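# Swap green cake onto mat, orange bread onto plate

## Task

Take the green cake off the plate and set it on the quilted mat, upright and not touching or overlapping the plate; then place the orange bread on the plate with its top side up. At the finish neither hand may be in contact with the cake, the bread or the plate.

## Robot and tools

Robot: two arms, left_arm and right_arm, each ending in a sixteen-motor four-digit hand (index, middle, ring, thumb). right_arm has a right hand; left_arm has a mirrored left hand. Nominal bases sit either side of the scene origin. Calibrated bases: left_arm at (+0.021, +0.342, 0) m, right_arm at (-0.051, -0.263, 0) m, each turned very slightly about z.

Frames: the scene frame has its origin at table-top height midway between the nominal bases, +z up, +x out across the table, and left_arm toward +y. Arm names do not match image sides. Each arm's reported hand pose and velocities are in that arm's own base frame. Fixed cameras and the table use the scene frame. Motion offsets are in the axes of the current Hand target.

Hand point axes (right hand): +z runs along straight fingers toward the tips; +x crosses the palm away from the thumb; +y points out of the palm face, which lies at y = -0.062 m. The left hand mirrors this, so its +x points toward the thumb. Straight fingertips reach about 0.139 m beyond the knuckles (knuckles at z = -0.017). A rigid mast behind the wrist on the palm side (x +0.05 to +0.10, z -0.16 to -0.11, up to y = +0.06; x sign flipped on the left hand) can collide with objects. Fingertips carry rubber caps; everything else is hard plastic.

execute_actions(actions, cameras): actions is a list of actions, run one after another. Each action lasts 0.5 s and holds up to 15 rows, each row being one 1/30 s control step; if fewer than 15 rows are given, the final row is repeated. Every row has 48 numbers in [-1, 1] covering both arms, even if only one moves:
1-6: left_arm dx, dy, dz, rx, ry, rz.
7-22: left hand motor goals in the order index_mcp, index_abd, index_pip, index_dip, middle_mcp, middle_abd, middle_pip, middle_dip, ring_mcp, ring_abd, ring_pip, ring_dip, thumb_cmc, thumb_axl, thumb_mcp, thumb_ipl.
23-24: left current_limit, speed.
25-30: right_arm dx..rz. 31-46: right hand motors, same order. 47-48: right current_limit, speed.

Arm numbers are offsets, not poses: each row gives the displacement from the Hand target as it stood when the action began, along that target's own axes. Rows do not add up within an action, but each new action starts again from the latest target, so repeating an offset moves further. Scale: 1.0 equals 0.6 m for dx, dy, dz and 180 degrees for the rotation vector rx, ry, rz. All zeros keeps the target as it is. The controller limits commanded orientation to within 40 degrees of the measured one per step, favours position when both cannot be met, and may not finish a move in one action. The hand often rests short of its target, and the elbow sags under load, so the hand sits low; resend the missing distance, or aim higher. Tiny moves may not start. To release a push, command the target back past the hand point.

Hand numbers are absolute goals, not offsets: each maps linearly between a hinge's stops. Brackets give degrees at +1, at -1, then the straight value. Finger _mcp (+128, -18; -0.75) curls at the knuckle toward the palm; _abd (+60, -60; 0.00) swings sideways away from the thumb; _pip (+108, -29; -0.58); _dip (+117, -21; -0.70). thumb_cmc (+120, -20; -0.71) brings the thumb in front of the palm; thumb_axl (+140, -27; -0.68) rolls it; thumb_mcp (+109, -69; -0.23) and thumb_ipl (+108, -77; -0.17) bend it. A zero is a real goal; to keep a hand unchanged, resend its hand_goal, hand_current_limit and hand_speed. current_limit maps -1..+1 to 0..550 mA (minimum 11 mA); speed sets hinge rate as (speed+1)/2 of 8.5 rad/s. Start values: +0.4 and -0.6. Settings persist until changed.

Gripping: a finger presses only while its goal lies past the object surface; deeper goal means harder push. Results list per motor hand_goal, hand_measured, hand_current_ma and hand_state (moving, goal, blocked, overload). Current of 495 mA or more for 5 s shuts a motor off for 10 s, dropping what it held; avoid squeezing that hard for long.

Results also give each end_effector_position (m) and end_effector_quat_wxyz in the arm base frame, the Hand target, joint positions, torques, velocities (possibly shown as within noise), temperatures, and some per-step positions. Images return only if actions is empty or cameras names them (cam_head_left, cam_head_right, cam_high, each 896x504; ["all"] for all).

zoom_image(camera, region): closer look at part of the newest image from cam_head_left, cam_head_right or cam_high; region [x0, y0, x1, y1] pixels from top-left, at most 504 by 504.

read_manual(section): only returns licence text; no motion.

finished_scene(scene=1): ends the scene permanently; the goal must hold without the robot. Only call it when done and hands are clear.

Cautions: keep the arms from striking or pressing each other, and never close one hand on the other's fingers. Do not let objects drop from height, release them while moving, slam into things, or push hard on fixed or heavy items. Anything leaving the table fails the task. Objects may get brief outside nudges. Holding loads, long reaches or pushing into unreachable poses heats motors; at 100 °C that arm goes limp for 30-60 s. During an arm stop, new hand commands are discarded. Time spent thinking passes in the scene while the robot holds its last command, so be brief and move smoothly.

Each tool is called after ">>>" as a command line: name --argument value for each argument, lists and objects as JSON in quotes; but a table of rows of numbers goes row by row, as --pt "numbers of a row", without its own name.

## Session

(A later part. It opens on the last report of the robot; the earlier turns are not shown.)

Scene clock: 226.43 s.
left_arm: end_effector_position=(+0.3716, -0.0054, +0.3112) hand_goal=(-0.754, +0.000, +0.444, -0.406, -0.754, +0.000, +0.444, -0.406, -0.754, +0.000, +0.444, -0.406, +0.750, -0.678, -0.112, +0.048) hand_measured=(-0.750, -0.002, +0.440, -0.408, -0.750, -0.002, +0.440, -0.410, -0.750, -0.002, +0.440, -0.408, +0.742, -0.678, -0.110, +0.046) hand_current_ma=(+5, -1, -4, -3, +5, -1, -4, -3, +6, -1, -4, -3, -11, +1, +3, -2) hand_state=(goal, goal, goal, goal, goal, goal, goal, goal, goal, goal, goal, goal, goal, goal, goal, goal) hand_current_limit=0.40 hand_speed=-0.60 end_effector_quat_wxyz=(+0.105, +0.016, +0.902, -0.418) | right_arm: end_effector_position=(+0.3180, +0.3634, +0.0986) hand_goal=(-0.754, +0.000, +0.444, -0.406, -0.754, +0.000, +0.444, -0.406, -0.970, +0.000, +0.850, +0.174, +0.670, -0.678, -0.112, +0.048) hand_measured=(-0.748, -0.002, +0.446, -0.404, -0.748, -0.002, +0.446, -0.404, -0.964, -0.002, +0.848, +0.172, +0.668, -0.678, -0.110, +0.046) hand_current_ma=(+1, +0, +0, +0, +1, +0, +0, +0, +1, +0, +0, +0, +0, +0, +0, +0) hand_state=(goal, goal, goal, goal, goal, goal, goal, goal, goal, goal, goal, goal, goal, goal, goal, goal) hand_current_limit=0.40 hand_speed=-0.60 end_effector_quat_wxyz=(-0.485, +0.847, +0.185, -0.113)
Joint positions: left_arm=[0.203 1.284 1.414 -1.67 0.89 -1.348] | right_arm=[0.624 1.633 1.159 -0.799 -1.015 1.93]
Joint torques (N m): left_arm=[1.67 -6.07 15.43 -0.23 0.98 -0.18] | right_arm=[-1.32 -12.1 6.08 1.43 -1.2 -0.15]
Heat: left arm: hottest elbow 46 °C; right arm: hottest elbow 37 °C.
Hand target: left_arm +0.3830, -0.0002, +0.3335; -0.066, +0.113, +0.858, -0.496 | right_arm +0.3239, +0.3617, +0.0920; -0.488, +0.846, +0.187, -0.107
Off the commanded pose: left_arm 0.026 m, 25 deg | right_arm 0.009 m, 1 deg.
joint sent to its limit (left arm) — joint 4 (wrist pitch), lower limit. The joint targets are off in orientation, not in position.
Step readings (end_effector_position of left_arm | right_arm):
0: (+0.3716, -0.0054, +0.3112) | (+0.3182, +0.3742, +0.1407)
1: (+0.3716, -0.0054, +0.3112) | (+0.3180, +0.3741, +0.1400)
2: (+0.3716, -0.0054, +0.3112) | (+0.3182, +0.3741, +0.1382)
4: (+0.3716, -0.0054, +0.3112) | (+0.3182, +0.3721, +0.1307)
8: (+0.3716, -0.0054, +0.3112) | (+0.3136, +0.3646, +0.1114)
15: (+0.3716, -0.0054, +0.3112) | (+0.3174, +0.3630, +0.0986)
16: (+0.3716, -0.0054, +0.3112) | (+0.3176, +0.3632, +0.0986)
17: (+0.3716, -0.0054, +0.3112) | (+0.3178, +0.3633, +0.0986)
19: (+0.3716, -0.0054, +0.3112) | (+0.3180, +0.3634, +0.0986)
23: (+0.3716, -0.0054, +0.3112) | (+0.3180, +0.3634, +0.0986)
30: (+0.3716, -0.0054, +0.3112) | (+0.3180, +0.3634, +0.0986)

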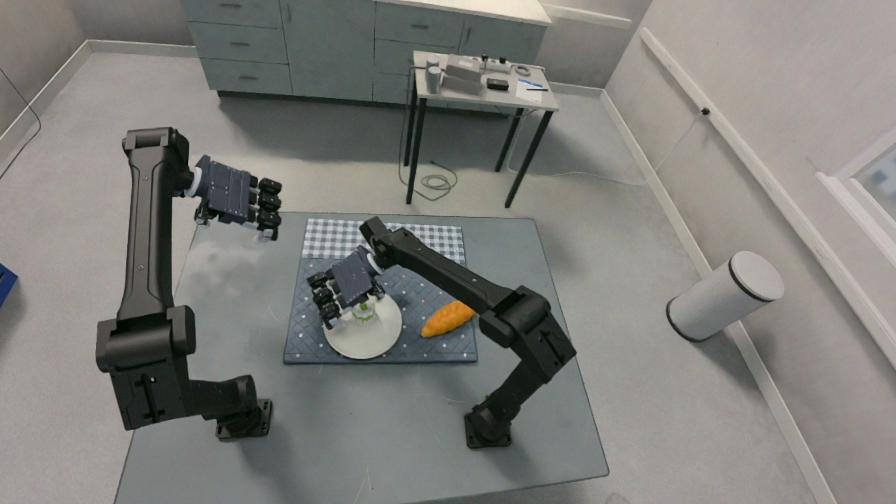

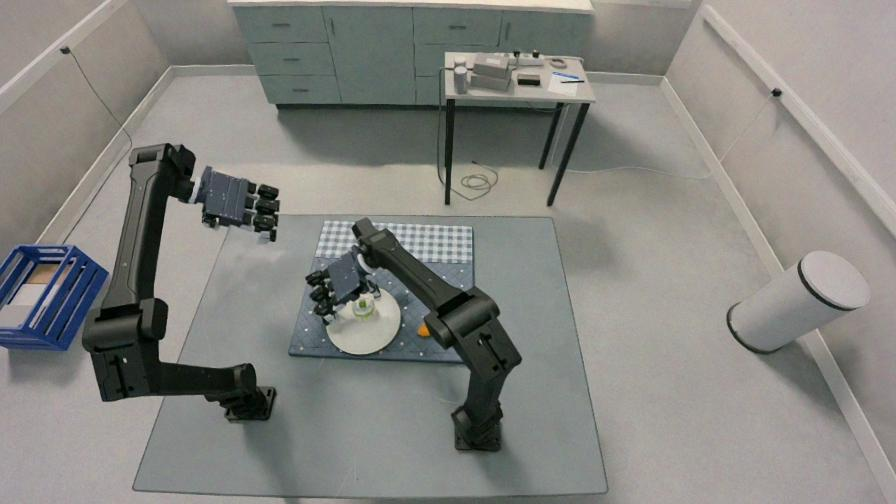

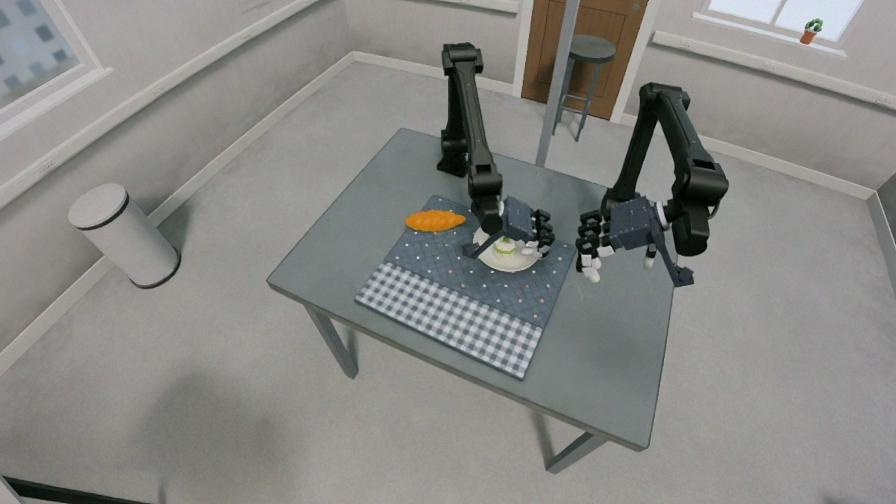

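>>> execute_actions --actions '[[[0,0,0,0,0,0,-0.753,0,0.445,-0.406,-0.753,0,0.445,-0.406,-0.753,0,0.445,-0.406,0.75,-0.678,-0.112,0.049,0.4,-0.6,0.001,0.032,0.0075,0,0,0,-0.753,0,0.445,-0.406,-0.753,0,0.445,-0.406,-0.97,0,0.85,0.174,0.671,-0.677,-0.112,0.049,0.4,-0.6]],[[0,0,0,0,0,0,-0.753,0,0.445,-0.406,-0.753,0,0.445,-0.406,-0.753,0,0.445,-0.406,0.75,-0.678,-0.112,0.049,0.4,-0.6,0,0,0,0,0,0,-0.753,0,0.445,-0.406,-0.753,0,0.445,-0.406,-0.97,0,0.85,0.174,0.671,-0.677,-0.112,0.049,0.4,-0.6]]]' --cameras '["all"]'

>>> zoom_image --camera "cam_head_left" --region '[310, 260, 410, 360]'

>>> zoom_image --camera "cam_head_right" --region '[310, 260, 410, 360]'

>>> zoom_image --camera "cam_high" --region '[460, 190, 560, 290]'

Scene clock: 254.00 s.
left_arm: end_effector_position=(+0.3716, -0.0054, +0.3112) hand_goal=(-0.754, +0.000, +0.444, -0.406, -0.754, +0.000, +0.444, -0.406, -0.754, +0.000, +0.444, -0.406, +0.750, -0.678, -0.112, +0.048) hand_measured=(-0.750, -0.002, +0.440, -0.408, -0.750, -0.002, +0.440, -0.410, -0.750, -0.002, +0.440, -0.408, +0.742, -0.678, -0.110, +0.046) hand_current_ma=(+5, -1, -4, -3, +5, -1, -4, -3, +6, -1, -4, -3, -11, +1, +3, -2) hand_state=(goal, goal, goal, goal, goal, goal, goal, goal, goal, goal, goal, goal, goal, goal, goal, goal) hand_current_limit=0.40 hand_speed=-0.60 end_effector_quat_wxyz=(+0.105, +0.016, +0.902, -0.418) | right_arm: end_effector_position=(+0.3221, +0.3593, +0.0822) hand_goal=(-0.754, +0.000, +0.444, -0.406, -0.754, +0.000, +0.444, -0.406, -0.970, +0.000, +0.850, +0.174, +0.670, -0.678, -0.112, +0.048) hand_measured=(-0.748, -0.002, +0.446, -0.404, -0.748, -0.002, +0.446, -0.404, -0.964, -0.002, +0.848, +0.172, +0.668, -0.678, -0.110, +0.046) hand_current_ma=(+1, +0, +0, +0, +1, +0, +0, +0, +1, +0, +0, +0, +0, +0, +0, +0) hand_state=(goal, goal, goal, goal, goal, goal, goal, goal, goal, goal, goal, goal, goal, goal, goal, goal) hand_current_limit=0.40 hand_speed=-0.60 end_effector_quat_wxyz=(-0.486, +0.847, +0.187, -0.110)
Joint positions: left_arm=[0.203 1.284 1.414 -1.67 0.89 -1.348] | right_arm=[0.612 1.655 1.139 -0.769 -1.018 1.908]
Joint torques (N m): left_arm=[1.67 -6.07 15.43 -0.23 0.98 -0.18] | right_arm=[-0.73 -12.63 5.71 1.2 -1.19 -0.13]
Heat: left arm: hottest elbow 46 °C; right arm: hottest elbow 35 °C.
Hand target: left_arm +0.3830, -0.0002, +0.3335; -0.066, +0.113, +0.858, -0.496 | right_arm +0.3268, +0.3569, +0.0732; -0.488, +0.846, +0.187, -0.107
Off the commanded pose: left_arm 0.026 m, 25 deg | right_arm 0.010 m, 0 deg.
joint sent to its limit (left arm) — joint 4 (wrist pitch), lower limit. The joint targets are off in orientation, not in position.
Step readings (end_effector_position of left_arm | right_arm):
0: (+0.3716, -0.0054, +0.3112) | (+0.3180, +0.3634, +0.0986)
1: (+0.3716, -0.0054, +0.3112) | (+0.3182, +0.3636, +0.0986)
2: (+0.3716, -0.0054, +0.3112) | (+0.3190, +0.3634, +0.0984)
4: (+0.3716, -0.0054, +0.3112) | (+0.3203, +0.3632, +0.0969)
8: (+0.3716, -0.0054, +0.3112) | (+0.3213, +0.3609, +0.0901)
15: (+0.3716, -0.0054, +0.3112) | (+0.3218, +0.3591, +0.0821)
16: (+0.3716, -0.0054, +0.3112) | (+0.3218, +0.3591, +0.0821)
17: (+0.3716, -0.0054, +0.3112) | (+0.3219, +0.3592, +0.0821)
19: (+0.3716, -0.0054, +0.3112) | (+0.3221, +0.3593, +0.0822)
23: (+0.3716, -0.0054, +0.3112) | (+0.3221, +0.3593, +0.0822)
30: (+0.3716, -0.0054, +0.3112) | (+0.3221, +0.3593, +0.0822)

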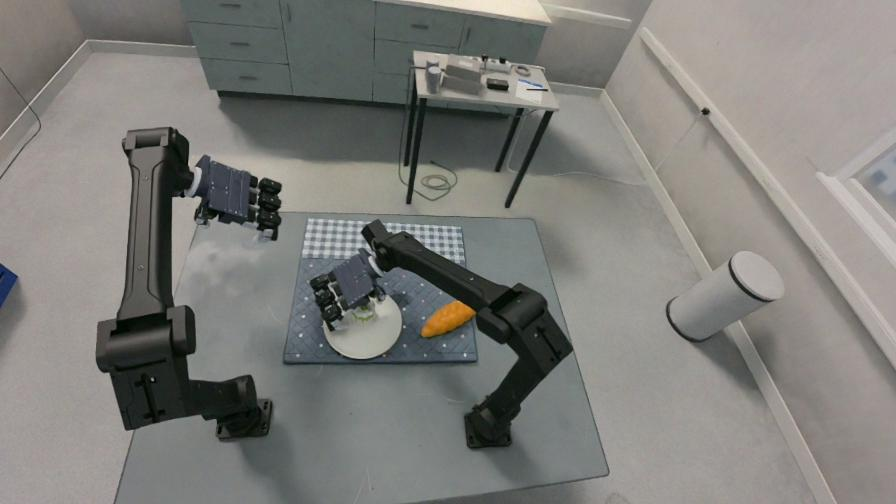

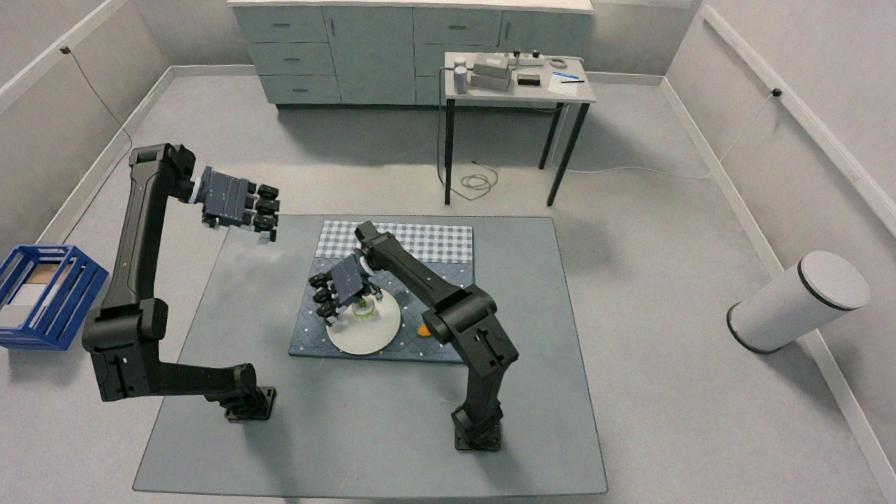

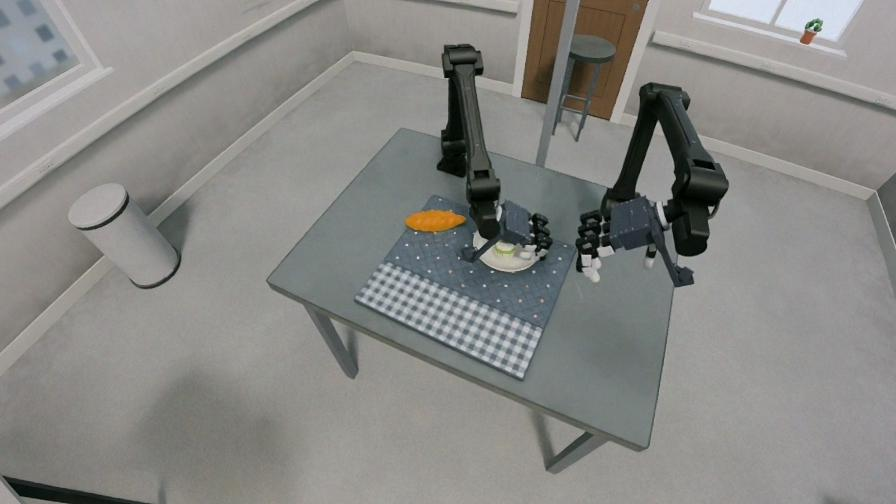

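Scaled by 5.040 from the camera's 896x504 image, which has a finer 1280x720 frame.

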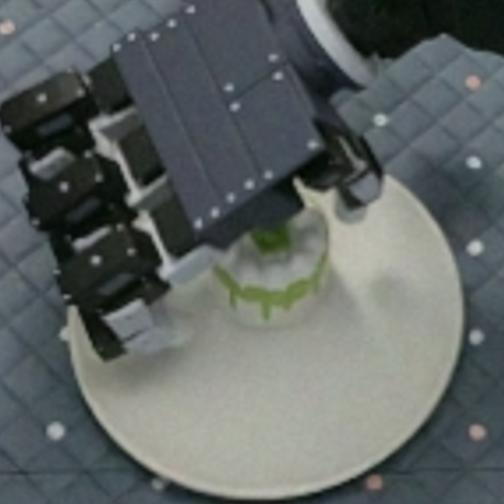

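Scaled by 5.040 from the camera's 896x504 image, which has a finer 1280x720 frame.

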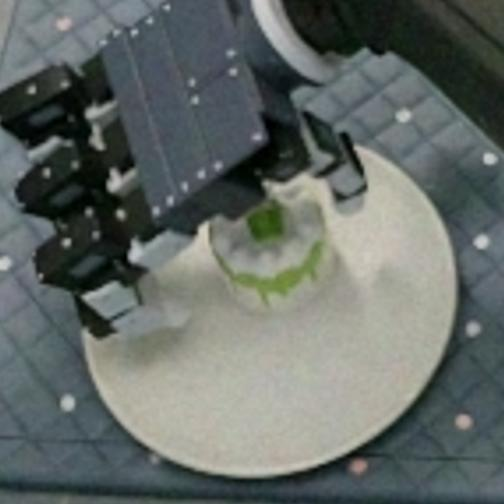

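Scaled by 5.040 from the camera's 896x504 image, which has a finer 1280x720 frame.

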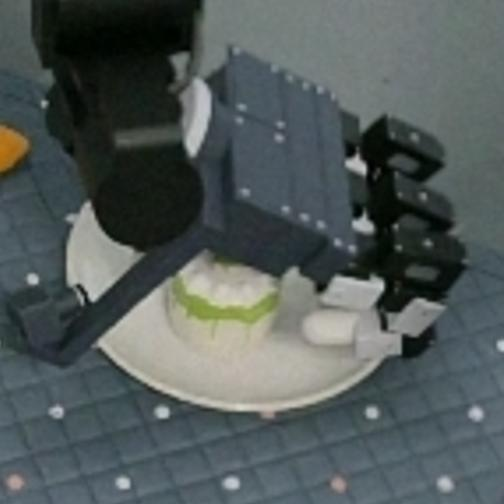

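>>> execute_actions --actions '[[[0,0,0,0,0,0,-0.753,0,0.445,-0.406,-0.753,0,0.445,-0.406,-0.753,0,0.445,-0.406,0.75,-0.678,-0.112,0.049,0.4,-0.6,-0.005,0.031,0.006,0,0,0,-0.753,0,0.445,-0.406,-0.753,0,0.445,-0.406,-0.97,0,0.85,0.174,0.671,-0.677,-0.112,0.049,0.4,-0.6]],[[0,0,0,0,0,0,-0.753,0,0.445,-0.406,-0.753,0,0.445,-0.406,-0.753,0,0.445,-0.406,0.75,-0.678,-0.112,0.049,0.4,-0.6,0,0,0,0,0,0,-0.753,0,0.445,-0.406,-0.753,0,0.445,-0.406,-0.97,0,0.85,0.174,0.671,-0.677,-0.112,0.049,0.4,-0.6]]]' --cameras '["all"]'

>>> zoom_image --camera "cam_head_left" --region '[310, 260, 410, 360]'

>>> zoom_image --camera "cam_high" --region '[460, 190, 560, 290]'

Scene clock: 266.10 s.
left_arm: end_effector_position=(+0.3716, -0.0054, +0.3112) hand_goal=(-0.754, +0.000, +0.444, -0.406, -0.754, +0.000, +0.444, -0.406, -0.754, +0.000, +0.444, -0.406, +0.750, -0.678, -0.112, +0.048) hand_measured=(-0.750, -0.002, +0.440, -0.408, -0.750, -0.002, +0.440, -0.410, -0.750, -0.002, +0.440, -0.408, +0.742, -0.678, -0.110, +0.046) hand_current_ma=(+5, -1, -4, -3, +5, -1, -4, -3, +6, -1, -4, -3, -11, +1, +3, -2) hand_state=(goal, goal, goal, goal, goal, goal, goal, goal, goal, goal, goal, goal, goal, goal, goal, goal) hand_current_limit=0.40 hand_speed=-0.60 end_effector_quat_wxyz=(+0.105, +0.016, +0.902, -0.418) | right_arm: end_effector_position=(+0.3225, +0.3525, +0.0640) hand_goal=(-0.754, +0.000, +0.444, -0.406, -0.754, +0.000, +0.444, -0.406, -0.970, +0.000, +0.850, +0.174, +0.670, -0.678, -0.112, +0.048) hand_measured=(-0.748, -0.002, +0.446, -0.404, -0.748, -0.002, +0.446, -0.404, -0.964, -0.002, +0.848, +0.172, +0.668, -0.678, -0.110, +0.046) hand_current_ma=(+1, +0, +0, +0, +1, +0, +0, +0, +1, +0, +0, +0, +0, +0, +0, +0) hand_state=(goal, goal, goal, goal, goal, goal, goal, goal, goal, goal, goal, goal, goal, goal, goal, goal) hand_current_limit=0.40 hand_speed=-0.60 end_effector_quat_wxyz=(-0.486, +0.847, +0.187, -0.110)
Joint positions: left_arm=[0.203 1.284 1.414 -1.67 0.89 -1.348] | right_arm=[0.6 1.674 1.111 -0.74 -1.021 1.886]
Joint torques (N m): left_arm=[1.61 -6.07 15.43 -0.23 0.98 -0.18] | right_arm=[-1.08 -11.46 5.7 1.28 -1.21 -0.1]
Motor temperatures (°C): left_arm=[27 29 47 26 29 26] | right_arm=[25 30 34 27 28 24]
Heat: left arm: hottest elbow 47 °C; right arm: hottest elbow 34 °C.
Hand target: left_arm +0.3830, -0.0002, +0.3335; -0.066, +0.113, +0.858, -0.496 | right_arm +0.3268, +0.3499, +0.0552; -0.488, +0.846, +0.187, -0.107
Off the commanded pose: left_arm 0.026 m, 25 deg | right_arm 0.010 m, 0 deg.
joint sent to its limit (left arm) — joint 4 (wrist pitch), lower limit. The joint targets are off in orientation, not in position.
Step readings (end_effector_position of left_arm | right_arm):
0: (+0.3716, -0.0054, +0.3112) | (+0.3221, +0.3593, +0.0822)
1: (+0.3716, -0.0054, +0.3112) | (+0.3224, +0.3593, +0.0822)
2: (+0.3716, -0.0054, +0.3112) | (+0.3225, +0.3592, +0.0816)
4: (+0.3716, -0.0054, +0.3112) | (+0.3227, +0.3587, +0.0793)
8: (+0.3716, -0.0054, +0.3112) | (+0.3216, +0.3543, +0.0710)
15: (+0.3716, -0.0054, +0.3112) | (+0.3221, +0.3523, +0.0640)
16: (+0.3716, -0.0054, +0.3112) | (+0.3222, +0.3524, +0.0640)
17: (+0.3716, -0.0054, +0.3112) | (+0.3223, +0.3524, +0.0640)
19: (+0.3716, -0.0054, +0.3112) | (+0.3224, +0.3525, +0.0640)
23: (+0.3716, -0.0054, +0.3112) | (+0.3225, +0.3525, +0.0640)
30: (+0.3716, -0.0054, +0.3112) | (+0.3225, +0.3525, +0.0640)

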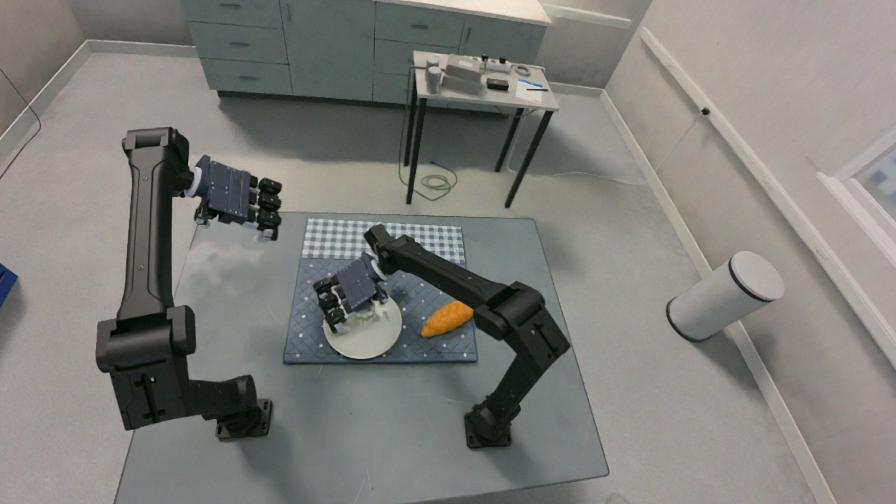

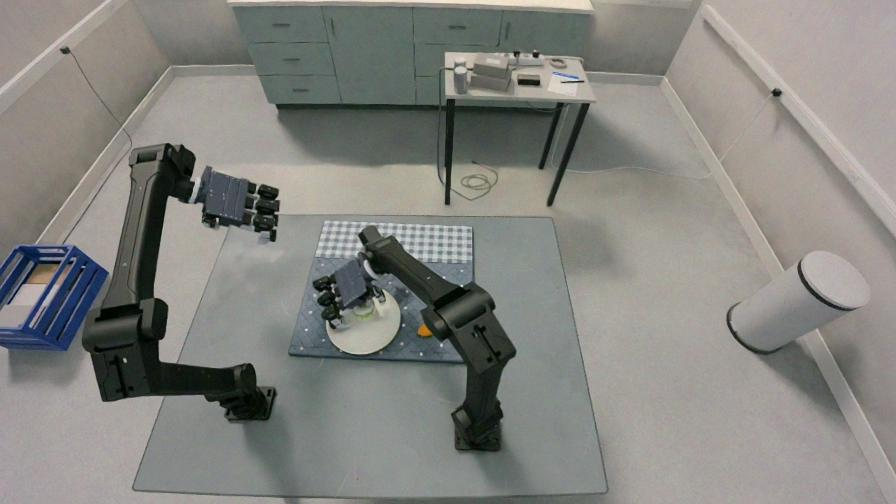

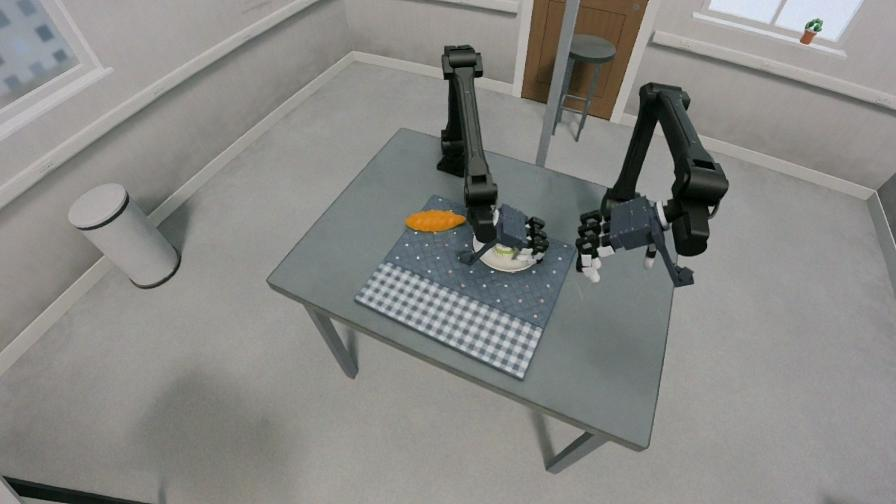

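Scaled by 5.040 from the camera's 896x504 image, which has a finer 1280x720 frame.

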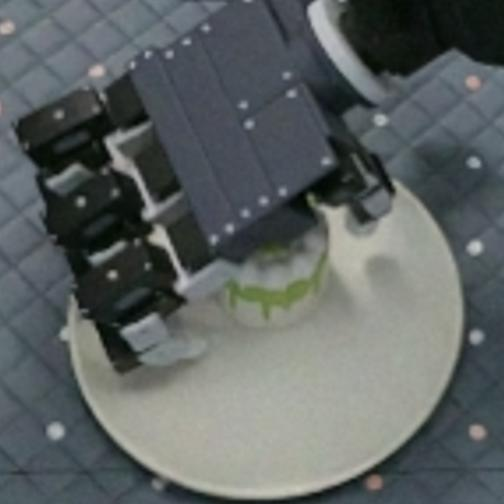

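Scaled by 5.040 from the camera's 896x504 image, which has a finer 1280x720 frame.

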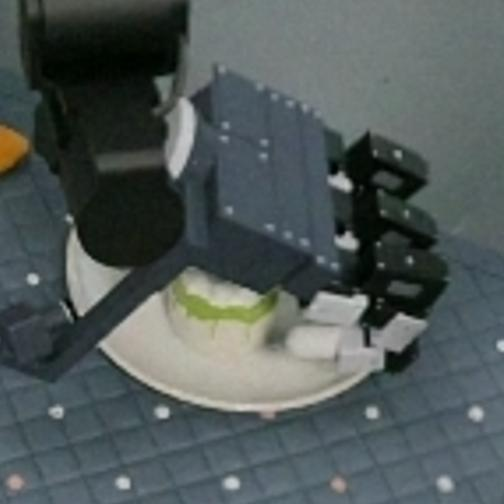

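>>> execute_actions --actions '[[[0,0,0,0,0,0,-0.753,0,0.445,-0.406,-0.753,0,0.445,-0.406,-0.753,0,0.445,-0.406,0.75,-0.678,-0.112,0.049,0.4,-0.6,0,0,0,0,0,0,-0.589,0,0.445,-0.406,-0.589,0,0.445,-0.406,-0.97,0,0.85,0.174,0.671,-0.677,0,0.049,0.1,-0.85]],[[0,0,0,0,0,0,-0.753,0,0.445,-0.406,-0.753,0,0.445,-0.406,-0.753,0,0.445,-0.406,0.75,-0.678,-0.112,0.049,0.4,-0.6,0,0,0,0,0,0,-0.48,0,0.445,-0.406,-0.48,0,0.445,-0.406,-0.97,0,0.85,0.174,0.671,-0.677,0.06,0.049,0.1,-0.85]]]' --cameras '["all"]'

>>> zoom_image --camera "cam_head_left" --region '[310, 260, 410, 360]'

>>> zoom_image --camera "cam_high" --region '[460, 190, 560, 290]'

Scene clock: 273.30 s.
left_arm: end_effector_position=(+0.3716, -0.0054, +0.3112) hand_goal=(-0.754, +0.000, +0.444, -0.406, -0.754, +0.000, +0.444, -0.406, -0.754, +0.000, +0.444, -0.406, +0.750, -0.678, -0.112, +0.048) hand_measured=(-0.750, -0.002, +0.440, -0.408, -0.750, -0.002, +0.440, -0.410, -0.750, -0.002, +0.440, -0.408, +0.742, -0.678, -0.110, +0.046) hand_current_ma=(+5, -1, -4, -3, +5, -1, -4, -3, +6, -1, -4, -3, -11, +1, +3, -2) hand_state=(goal, goal, goal, goal, goal, goal, goal, goal, goal, goal, goal, goal, goal, goal, goal, goal) hand_current_limit=0.40 hand_speed=-0.60 end_effector_quat_wxyz=(+0.105, +0.016, +0.902, -0.418) | right_arm: end_effector_position=(+0.3221, +0.3534, +0.0647) hand_goal=(-0.480, +0.000, +0.444, -0.406, -0.480, +0.000, +0.444, -0.406, -0.970, +0.000, +0.850, +0.174, +0.670, -0.678, +0.060, +0.048) hand_measured=(-0.542, -0.002, +0.426, -0.412, -0.564, -0.002, +0.420, -0.412, -0.964, -0.002, +0.848, +0.172, +0.666, -0.678, -0.008, +0.024) hand_current_ma=(-62, +0, -5, -1, -114, +0, -8, -1, +1, +0, +0, +0, +0, +0, -110, -14) hand_state=(blocked, goal, goal, goal, blocked, goal, blocked, goal, goal, goal, goal, goal, goal, goal, blocked, blocked) hand_current_limit=0.10 hand_speed=-0.85 end_effector_quat_wxyz=(-0.488, +0.845, +0.187, -0.111)
Joint positions: left_arm=[0.203 1.284 1.414 -1.67 0.89 -1.348] | right_arm=[0.6 1.674 1.111 -0.739 -1.028 1.886]
Joint torques (N m): left_arm=[1.67 -6.07 15.43 -0.23 0.99 -0.18] | right_arm=[-0.62 -11.28 5.65 1.24 -0.95 0]
Heat: left arm: hottest elbow 47 °C; right arm: hottest elbow 33 °C.
Hand target: left_arm +0.3830, -0.0002, +0.3335; -0.066, +0.113, +0.858, -0.496 | right_arm +0.3268, +0.3499, +0.0552; -0.488, +0.846, +0.187, -0.107
Off the commanded pose: left_arm 0.026 m, 25 deg | right_arm 0.011 m, 0 deg.
joint sent to its limit (left arm) — joint 4 (wrist pitch), lower limit. The joint targets are off in orientation, not in position.
Step readings (end_effector_position of left_arm | right_arm):
0: (+0.3716, -0.0054, +0.3112) | (+0.3225, +0.3525, +0.0640)
1: (+0.3716, -0.0054, +0.3112) | (+0.3225, +0.3525, +0.0640)
2: (+0.3716, -0.0054, +0.3112) | (+0.3225, +0.3526, +0.0640)
4: (+0.3716, -0.0054, +0.3112) | (+0.3225, +0.3526, +0.0640)
8: (+0.3716, -0.0054, +0.3112) | (+0.3225, +0.3526, +0.0640)
15: (+0.3716, -0.0054, +0.3112) | (+0.3223, +0.3527, +0.0642)
16: (+0.3716, -0.0054, +0.3112) | (+0.3223, +0.3527, +0.0642)
17: (+0.3716, -0.0054, +0.3112) | (+0.3223, +0.3527, +0.0642)
19: (+0.3716, -0.0054, +0.3112) | (+0.3221, +0.3529, +0.0644)
23: (+0.3716, -0.0054, +0.3112) | (+0.3220, +0.3533, +0.0647)
30: (+0.3716, -0.0054, +0.3112) | (+0.3221, +0.3534, +0.0647)

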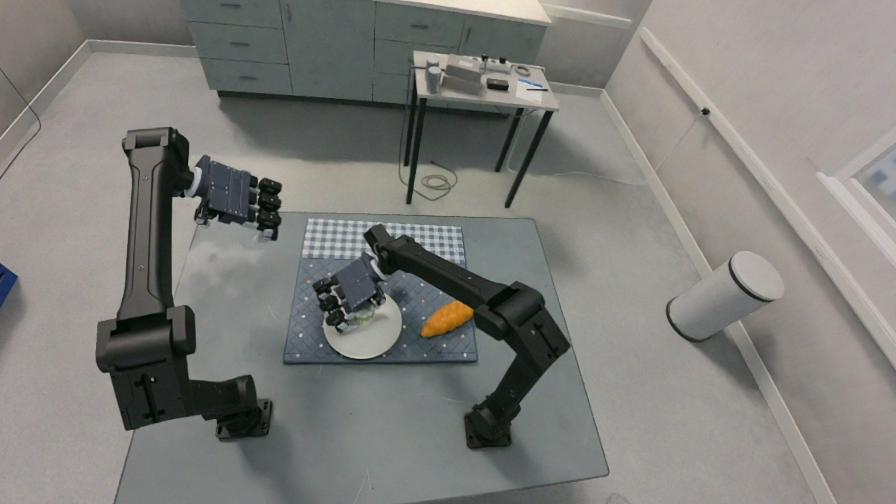

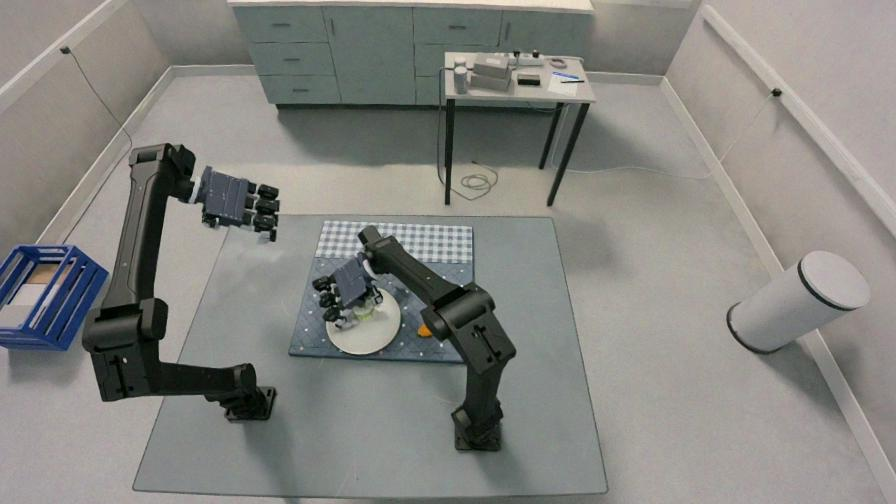

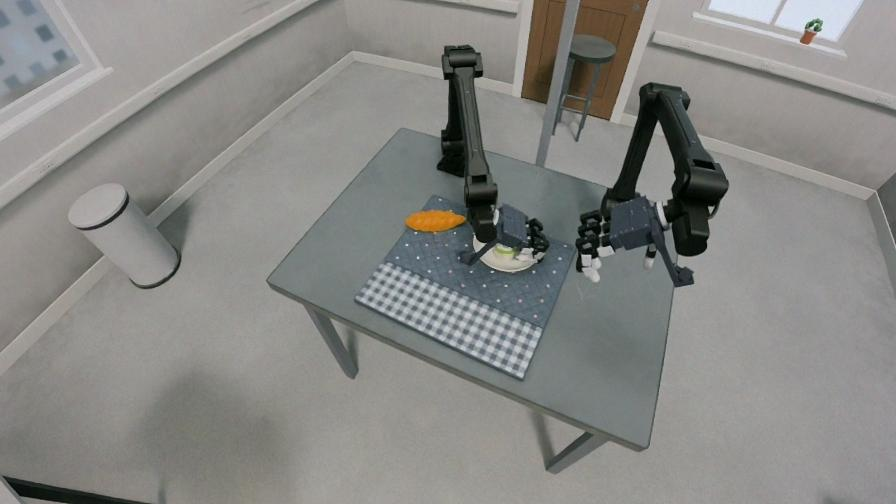

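Scaled by 5.040 from the camera's 896x504 image, which has a finer 1280x720 frame.

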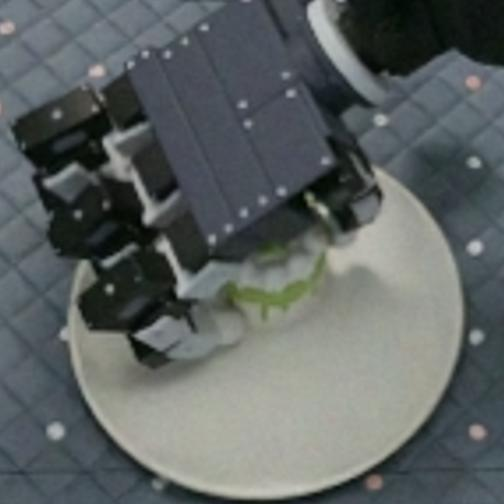

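Scaled by 5.040 from the camera's 896x504 image, which has a finer 1280x720 frame.

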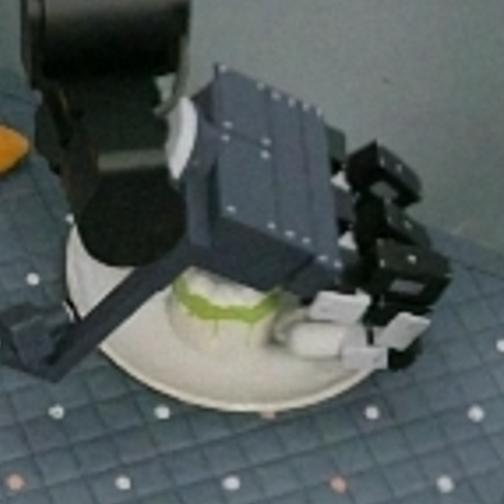

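>>> execute_actions --actions '[[[0,0,0,0,0,0,-0.753,0,0.445,-0.406,-0.753,0,0.445,-0.406,-0.753,0,0.445,-0.406,0.75,-0.678,-0.112,0.049,0.4,-0.6,0,0,0,0,0,0,-0.4,0,0.49,-0.4,-0.42,0,0.49,-0.4,-0.97,0,0.85,0.174,0.671,-0.677,0.18,0.1,0.1,-0.85]],[[0,0,0,0,0,0,-0.753,0,0.445,-0.406,-0.753,0,0.445,-0.406,-0.753,0,0.445,-0.406,0.75,-0.678,-0.112,0.049,0.4,-0.6,0,-0.065,-0.0375,0,0,0,-0.4,0,0.49,-0.4,-0.42,0,0.49,-0.4,-0.97,0,0.85,0.174,0.671,-0.677,0.18,0.1,0.1,-0.85]]]' --cameras '["all"]'

>>> zoom_image --camera "cam_head_left" --region '[310, 260, 410, 360]'

>>> zoom_image --camera "cam_high" --region '[460, 190, 560, 290]'

Scene clock: 279.63 s.
left_arm: end_effector_position=(+0.3716, -0.0054, +0.3112) hand_goal=(-0.754, +0.000, +0.444, -0.406, -0.754, +0.000, +0.444, -0.406, -0.754, +0.000, +0.444, -0.406, +0.750, -0.678, -0.112, +0.048) hand_measured=(-0.750, -0.002, +0.440, -0.408, -0.750, -0.002, +0.440, -0.410, -0.750, -0.002, +0.440, -0.408, +0.742, -0.678, -0.110, +0.046) hand_current_ma=(+5, -1, -4, -3, +5, -1, -4, -3, +6, -1, -4, -3, -11, +1, +3, -2) hand_state=(goal, goal, goal, goal, goal, goal, goal, goal, goal, goal, goal, goal, goal, goal, goal, goal) hand_current_limit=0.40 hand_speed=-0.60 end_effector_quat_wxyz=(+0.105, +0.016, +0.902, -0.418) | right_arm: end_effector_position=(+0.3067, +0.3429, +0.0780) hand_goal=(-0.400, +0.000, +0.490, -0.400, -0.420, +0.000, +0.490, -0.400, -0.970, +0.000, +0.850, +0.174, +0.670, -0.678, +0.180, +0.100) hand_measured=(-0.526, -0.002, +0.426, -0.418, -0.548, +0.000, +0.420, -0.420, -0.964, -0.002, +0.848, +0.172, +0.666, -0.678, -0.008, +0.024) hand_current_ma=(-252, +0, -59, -5, -263, +0, -69, -6, +1, +0, +0, +0, +0, +0, -303, -146) hand_state=(blocked, goal, blocked, goal, blocked, goal, blocked, blocked, goal, goal, goal, goal, goal, goal, blocked, blocked) hand_current_limit=0.10 hand_speed=-0.85 end_effector_quat_wxyz=(-0.479, +0.850, +0.174, -0.133)
Joint positions: left_arm=[0.203 1.284 1.414 -1.67 0.89 -1.348] | right_arm=[0.6 1.642 1.111 -0.828 -1.028 1.886]
Joint torques (N m): left_arm=[1.67 -6.07 15.43 -0.23 0.98 -0.18] | right_arm=[-1.08 -14.51 9.43 -0.2 -0.93 -0.08]
Heat: left arm: hottest elbow 47 °C; right arm: hottest elbow 33 °C.
Hand target: left_arm +0.3830, -0.0002, +0.3335; -0.066, +0.113, +0.858, -0.496 | right_arm +0.3267, +0.3499, +0.1002; -0.488, +0.846, +0.187, -0.107
Off the commanded pose: left_arm 0.026 m, 25 deg | right_arm 0.031 m, 3 deg.
joint sent to its limit (left arm) — joint 4 (wrist pitch), lower limit. The joint targets are off in orientation, not in position.
Step readings (end_effector_position of left_arm | right_arm):
0: (+0.3716, -0.0054, +0.3112) | (+0.3221, +0.3534, +0.0647)
1: (+0.3716, -0.0054, +0.3112) | (+0.3221, +0.3534, +0.0647)
2: (+0.3716, -0.0054, +0.3112) | (+0.3220, +0.3535, +0.0647)
4: (+0.3716, -0.0054, +0.3112) | (+0.3220, +0.3535, +0.0647)
8: (+0.3716, -0.0054, +0.3112) | (+0.3220, +0.3535, +0.0647)
15: (+0.3716, -0.0054, +0.3112) | (+0.3220, +0.3535, +0.0647)
16: (+0.3716, -0.0054, +0.3112) | (+0.3220, +0.3535, +0.0647)
17: (+0.3716, -0.0054, +0.3112) | (+0.3216, +0.3532, +0.0647)
19: (+0.3716, -0.0054, +0.3112) | (+0.3180, +0.3507, +0.0658)
23: (+0.3716, -0.0054, +0.3112) | (+0.3107, +0.3456, +0.0707)
30: (+0.3716, -0.0054, +0.3112) | (+0.3074, +0.3434, +0.0780)

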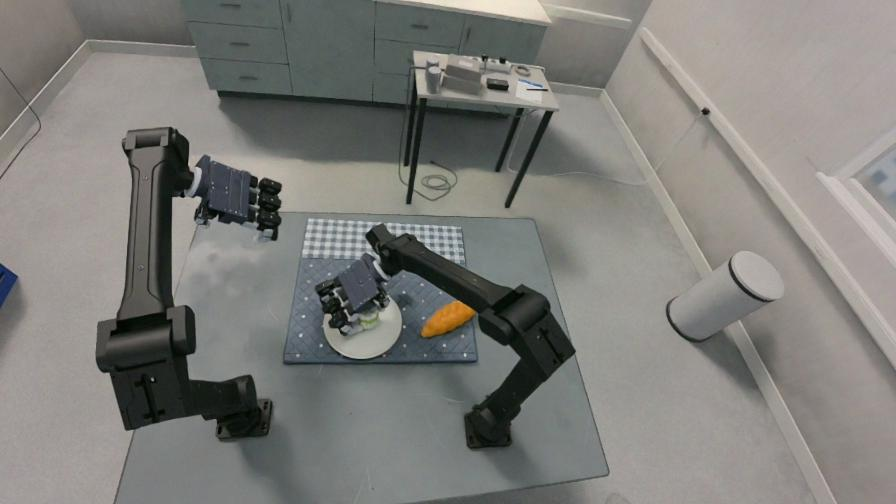

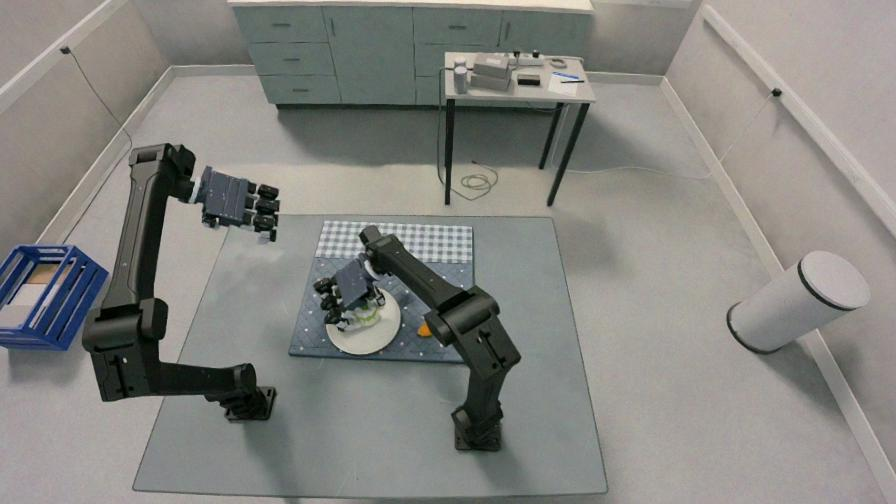

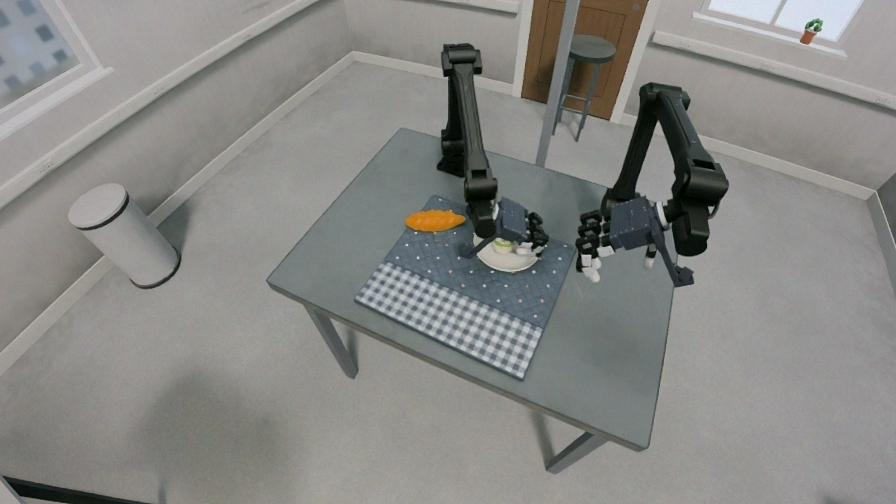

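Scaled by 5.040 from the camera's 896x504 image, which has a finer 1280x720 frame.

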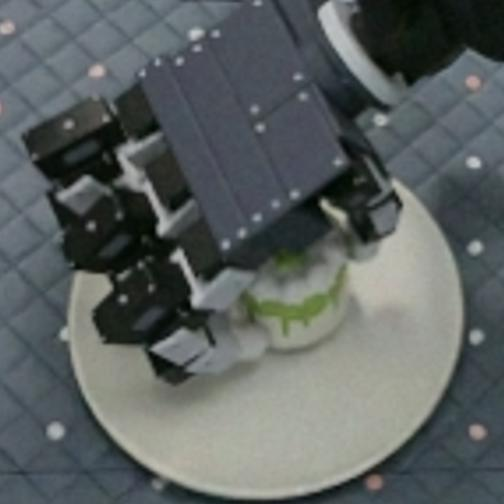

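Scaled by 5.040 from the camera's 896x504 image, which has a finer 1280x720 frame.

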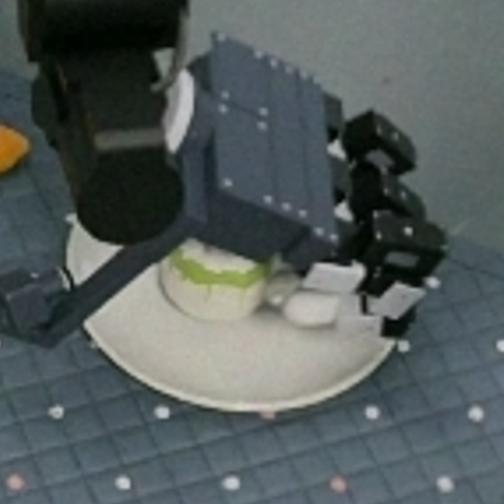

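>>> execute_actions --actions '[[[0,0,0,0,0,0,-0.753,0,0.445,-0.406,-0.753,0,0.445,-0.406,-0.753,0,0.445,-0.406,0.75,-0.678,-0.112,0.049,0.4,-0.6,0,-0.065,-0.0375,0,0,0,-0.4,0,0.49,-0.4,-0.42,0,0.49,-0.4,-0.97,0,0.85,0.174,0.671,-0.677,0.18,0.1,0.1,-0.85]],[[0,0,0,0,0,0,-0.753,0,0.445,-0.406,-0.753,0,0.445,-0.406,-0.753,0,0.445,-0.406,0.75,-0.678,-0.112,0.049,0.4,-0.6,0,-0.029,-0.017,0,0,0,-0.4,0,0.49,-0.4,-0.42,0,0.49,-0.4,-0.97,0,0.85,0.174,0.671,-0.677,0.18,0.1,0.1,-0.85]]]' --cameras '["all"]'

>>> zoom_image --camera "cam_head_left" --region '[300, 220, 480, 360]'

>>> zoom_image --camera "cam_high" --region '[460, 170, 560, 290]'

Scene clock: 286.50 s.
left_arm: end_effector_position=(+0.3716, -0.0054, +0.3112) hand_goal=(-0.754, +0.000, +0.444, -0.406, -0.754, +0.000, +0.444, -0.406, -0.754, +0.000, +0.444, -0.406, +0.750, -0.678, -0.112, +0.048) hand_measured=(-0.750, -0.002, +0.440, -0.408, -0.750, -0.002, +0.440, -0.410, -0.750, -0.002, +0.440, -0.408, +0.742, -0.678, -0.110, +0.046) hand_current_ma=(+5, -1, -4, -3, +5, -1, -4, -3, +6, -1, -4, -3, -11, +1, +3, -2) hand_state=(goal, goal, goal, goal, goal, goal, goal, goal, goal, goal, goal, goal, goal, goal, goal, goal) hand_current_limit=0.40 hand_speed=-0.60 end_effector_quat_wxyz=(+0.105, +0.016, +0.902, -0.418) | right_arm: end_effector_position=(+0.3077, +0.3432, +0.1383) hand_goal=(-0.400, +0.000, +0.490, -0.400, -0.420, +0.000, +0.490, -0.400, -0.970, +0.000, +0.850, +0.174, +0.670, -0.678, +0.180, +0.100) hand_measured=(-0.526, -0.002, +0.426, -0.418, -0.548, +0.000, +0.420, -0.420, -0.964, -0.002, +0.848, +0.172, +0.666, -0.678, -0.008, +0.024) hand_current_ma=(-251, +0, -59, -5, -262, +0, -69, -6, +1, +0, +0, +0, +0, +0, -302, -146) hand_state=(blocked, goal, blocked, goal, blocked, goal, blocked, blocked, goal, goal, goal, goal, goal, goal, blocked, blocked) hand_current_limit=0.10 hand_speed=-0.85 end_effector_quat_wxyz=(-0.477, +0.851, +0.172, -0.136)
Joint positions: left_arm=[0.203 1.284 1.414 -1.67 0.89 -1.348] | right_arm=[0.6 1.579 1.208 -0.998 -1.025 1.886]
Joint torques (N m): left_arm=[1.67 -6.07 15.43 -0.23 0.98 -0.18] | right_arm=[-0.85 -13.8 10.18 -0.31 -0.99 -0.08]
Heat: left arm: hottest elbow 47 °C; right arm: hottest elbow 33 °C.
Hand target: left_arm +0.3830, -0.0002, +0.3335; -0.066, +0.113, +0.858, -0.496 | right_arm +0.3267, +0.3499, +0.1653; -0.488, +0.846, +0.187, -0.107
Off the commanded pose: left_arm 0.026 m, 25 deg | right_arm 0.034 m, 4 deg.
joint sent to its limit (left arm) — joint 4 (wrist pitch), lower limit. The joint targets are off in orientation, not in position.
Step readings (end_effector_position of left_arm | right_arm):
0: (+0.3716, -0.0054, +0.3112) | (+0.3067, +0.3429, +0.0780)
1: (+0.3716, -0.0054, +0.3112) | (+0.3065, +0.3428, +0.0781)
2: (+0.3716, -0.0054, +0.3112) | (+0.3058, +0.3421, +0.0792)
4: (+0.3716, -0.0054, +0.3112) | (+0.3033, +0.3401, +0.0844)
8: (+0.3716, -0.0054, +0.3112) | (+0.3042, +0.3408, +0.1046)
15: (+0.3716, -0.0054, +0.3112) | (+0.3105, +0.3451, +0.1282)
16: (+0.3716, -0.0054, +0.3112) | (+0.3103, +0.3449, +0.1284)
17: (+0.3716, -0.0054, +0.3112) | (+0.3093, +0.3443, +0.1285)
19: (+0.3716, -0.0054, +0.3112) | (+0.3069, +0.3427, +0.1297)
23: (+0.3716, -0.0054, +0.3112) | (+0.3070, +0.3427, +0.1344)
30: (+0.3716, -0.0054, +0.3112) | (+0.3081, +0.3435, +0.1383)

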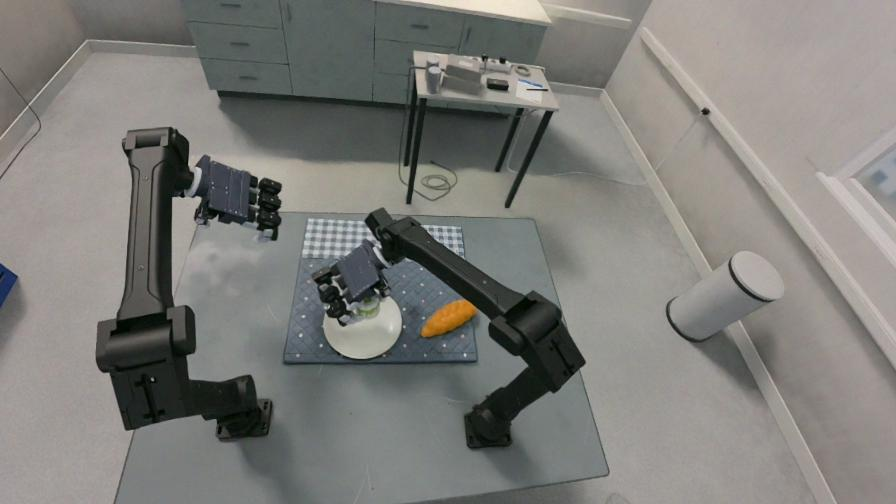

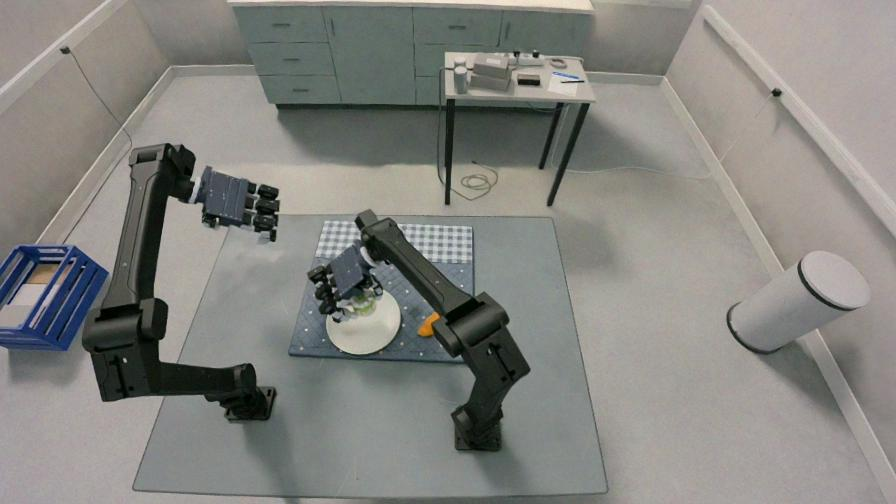

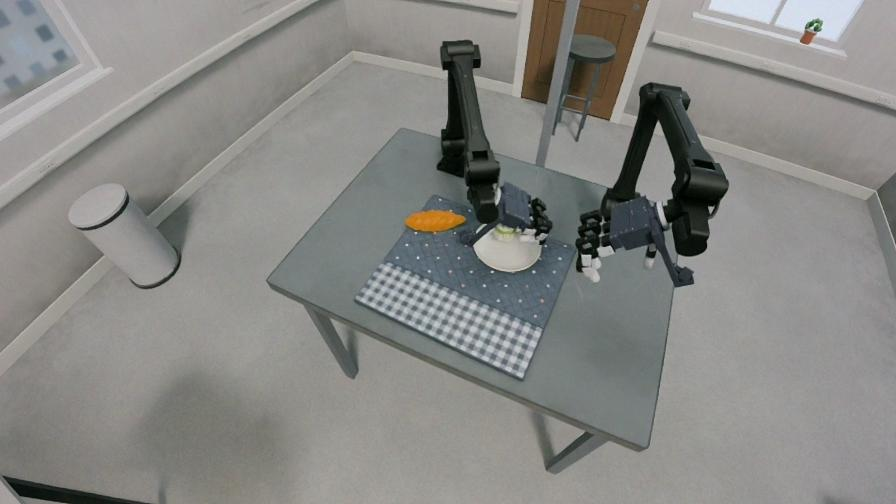

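Scaled by 2.800 from the camera's 896x504 image, which has a finer 1280x720 frame.

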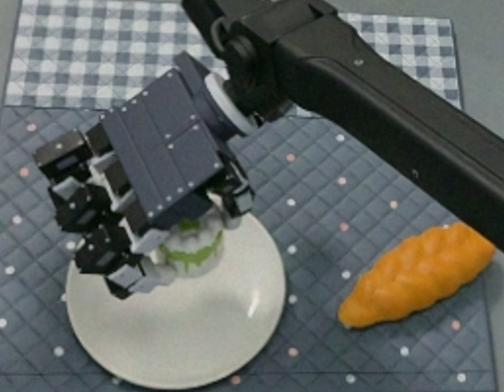

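Scaled by 4.200 from the camera's 896x504 image, which has a finer 1280x720 frame.

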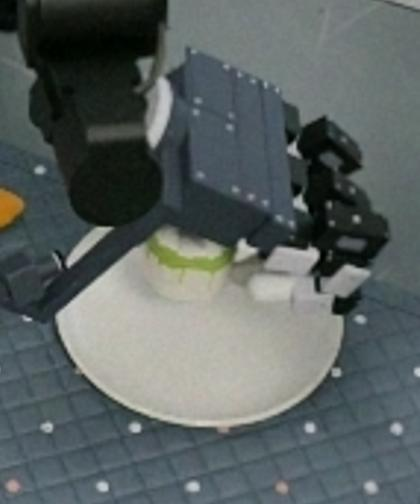

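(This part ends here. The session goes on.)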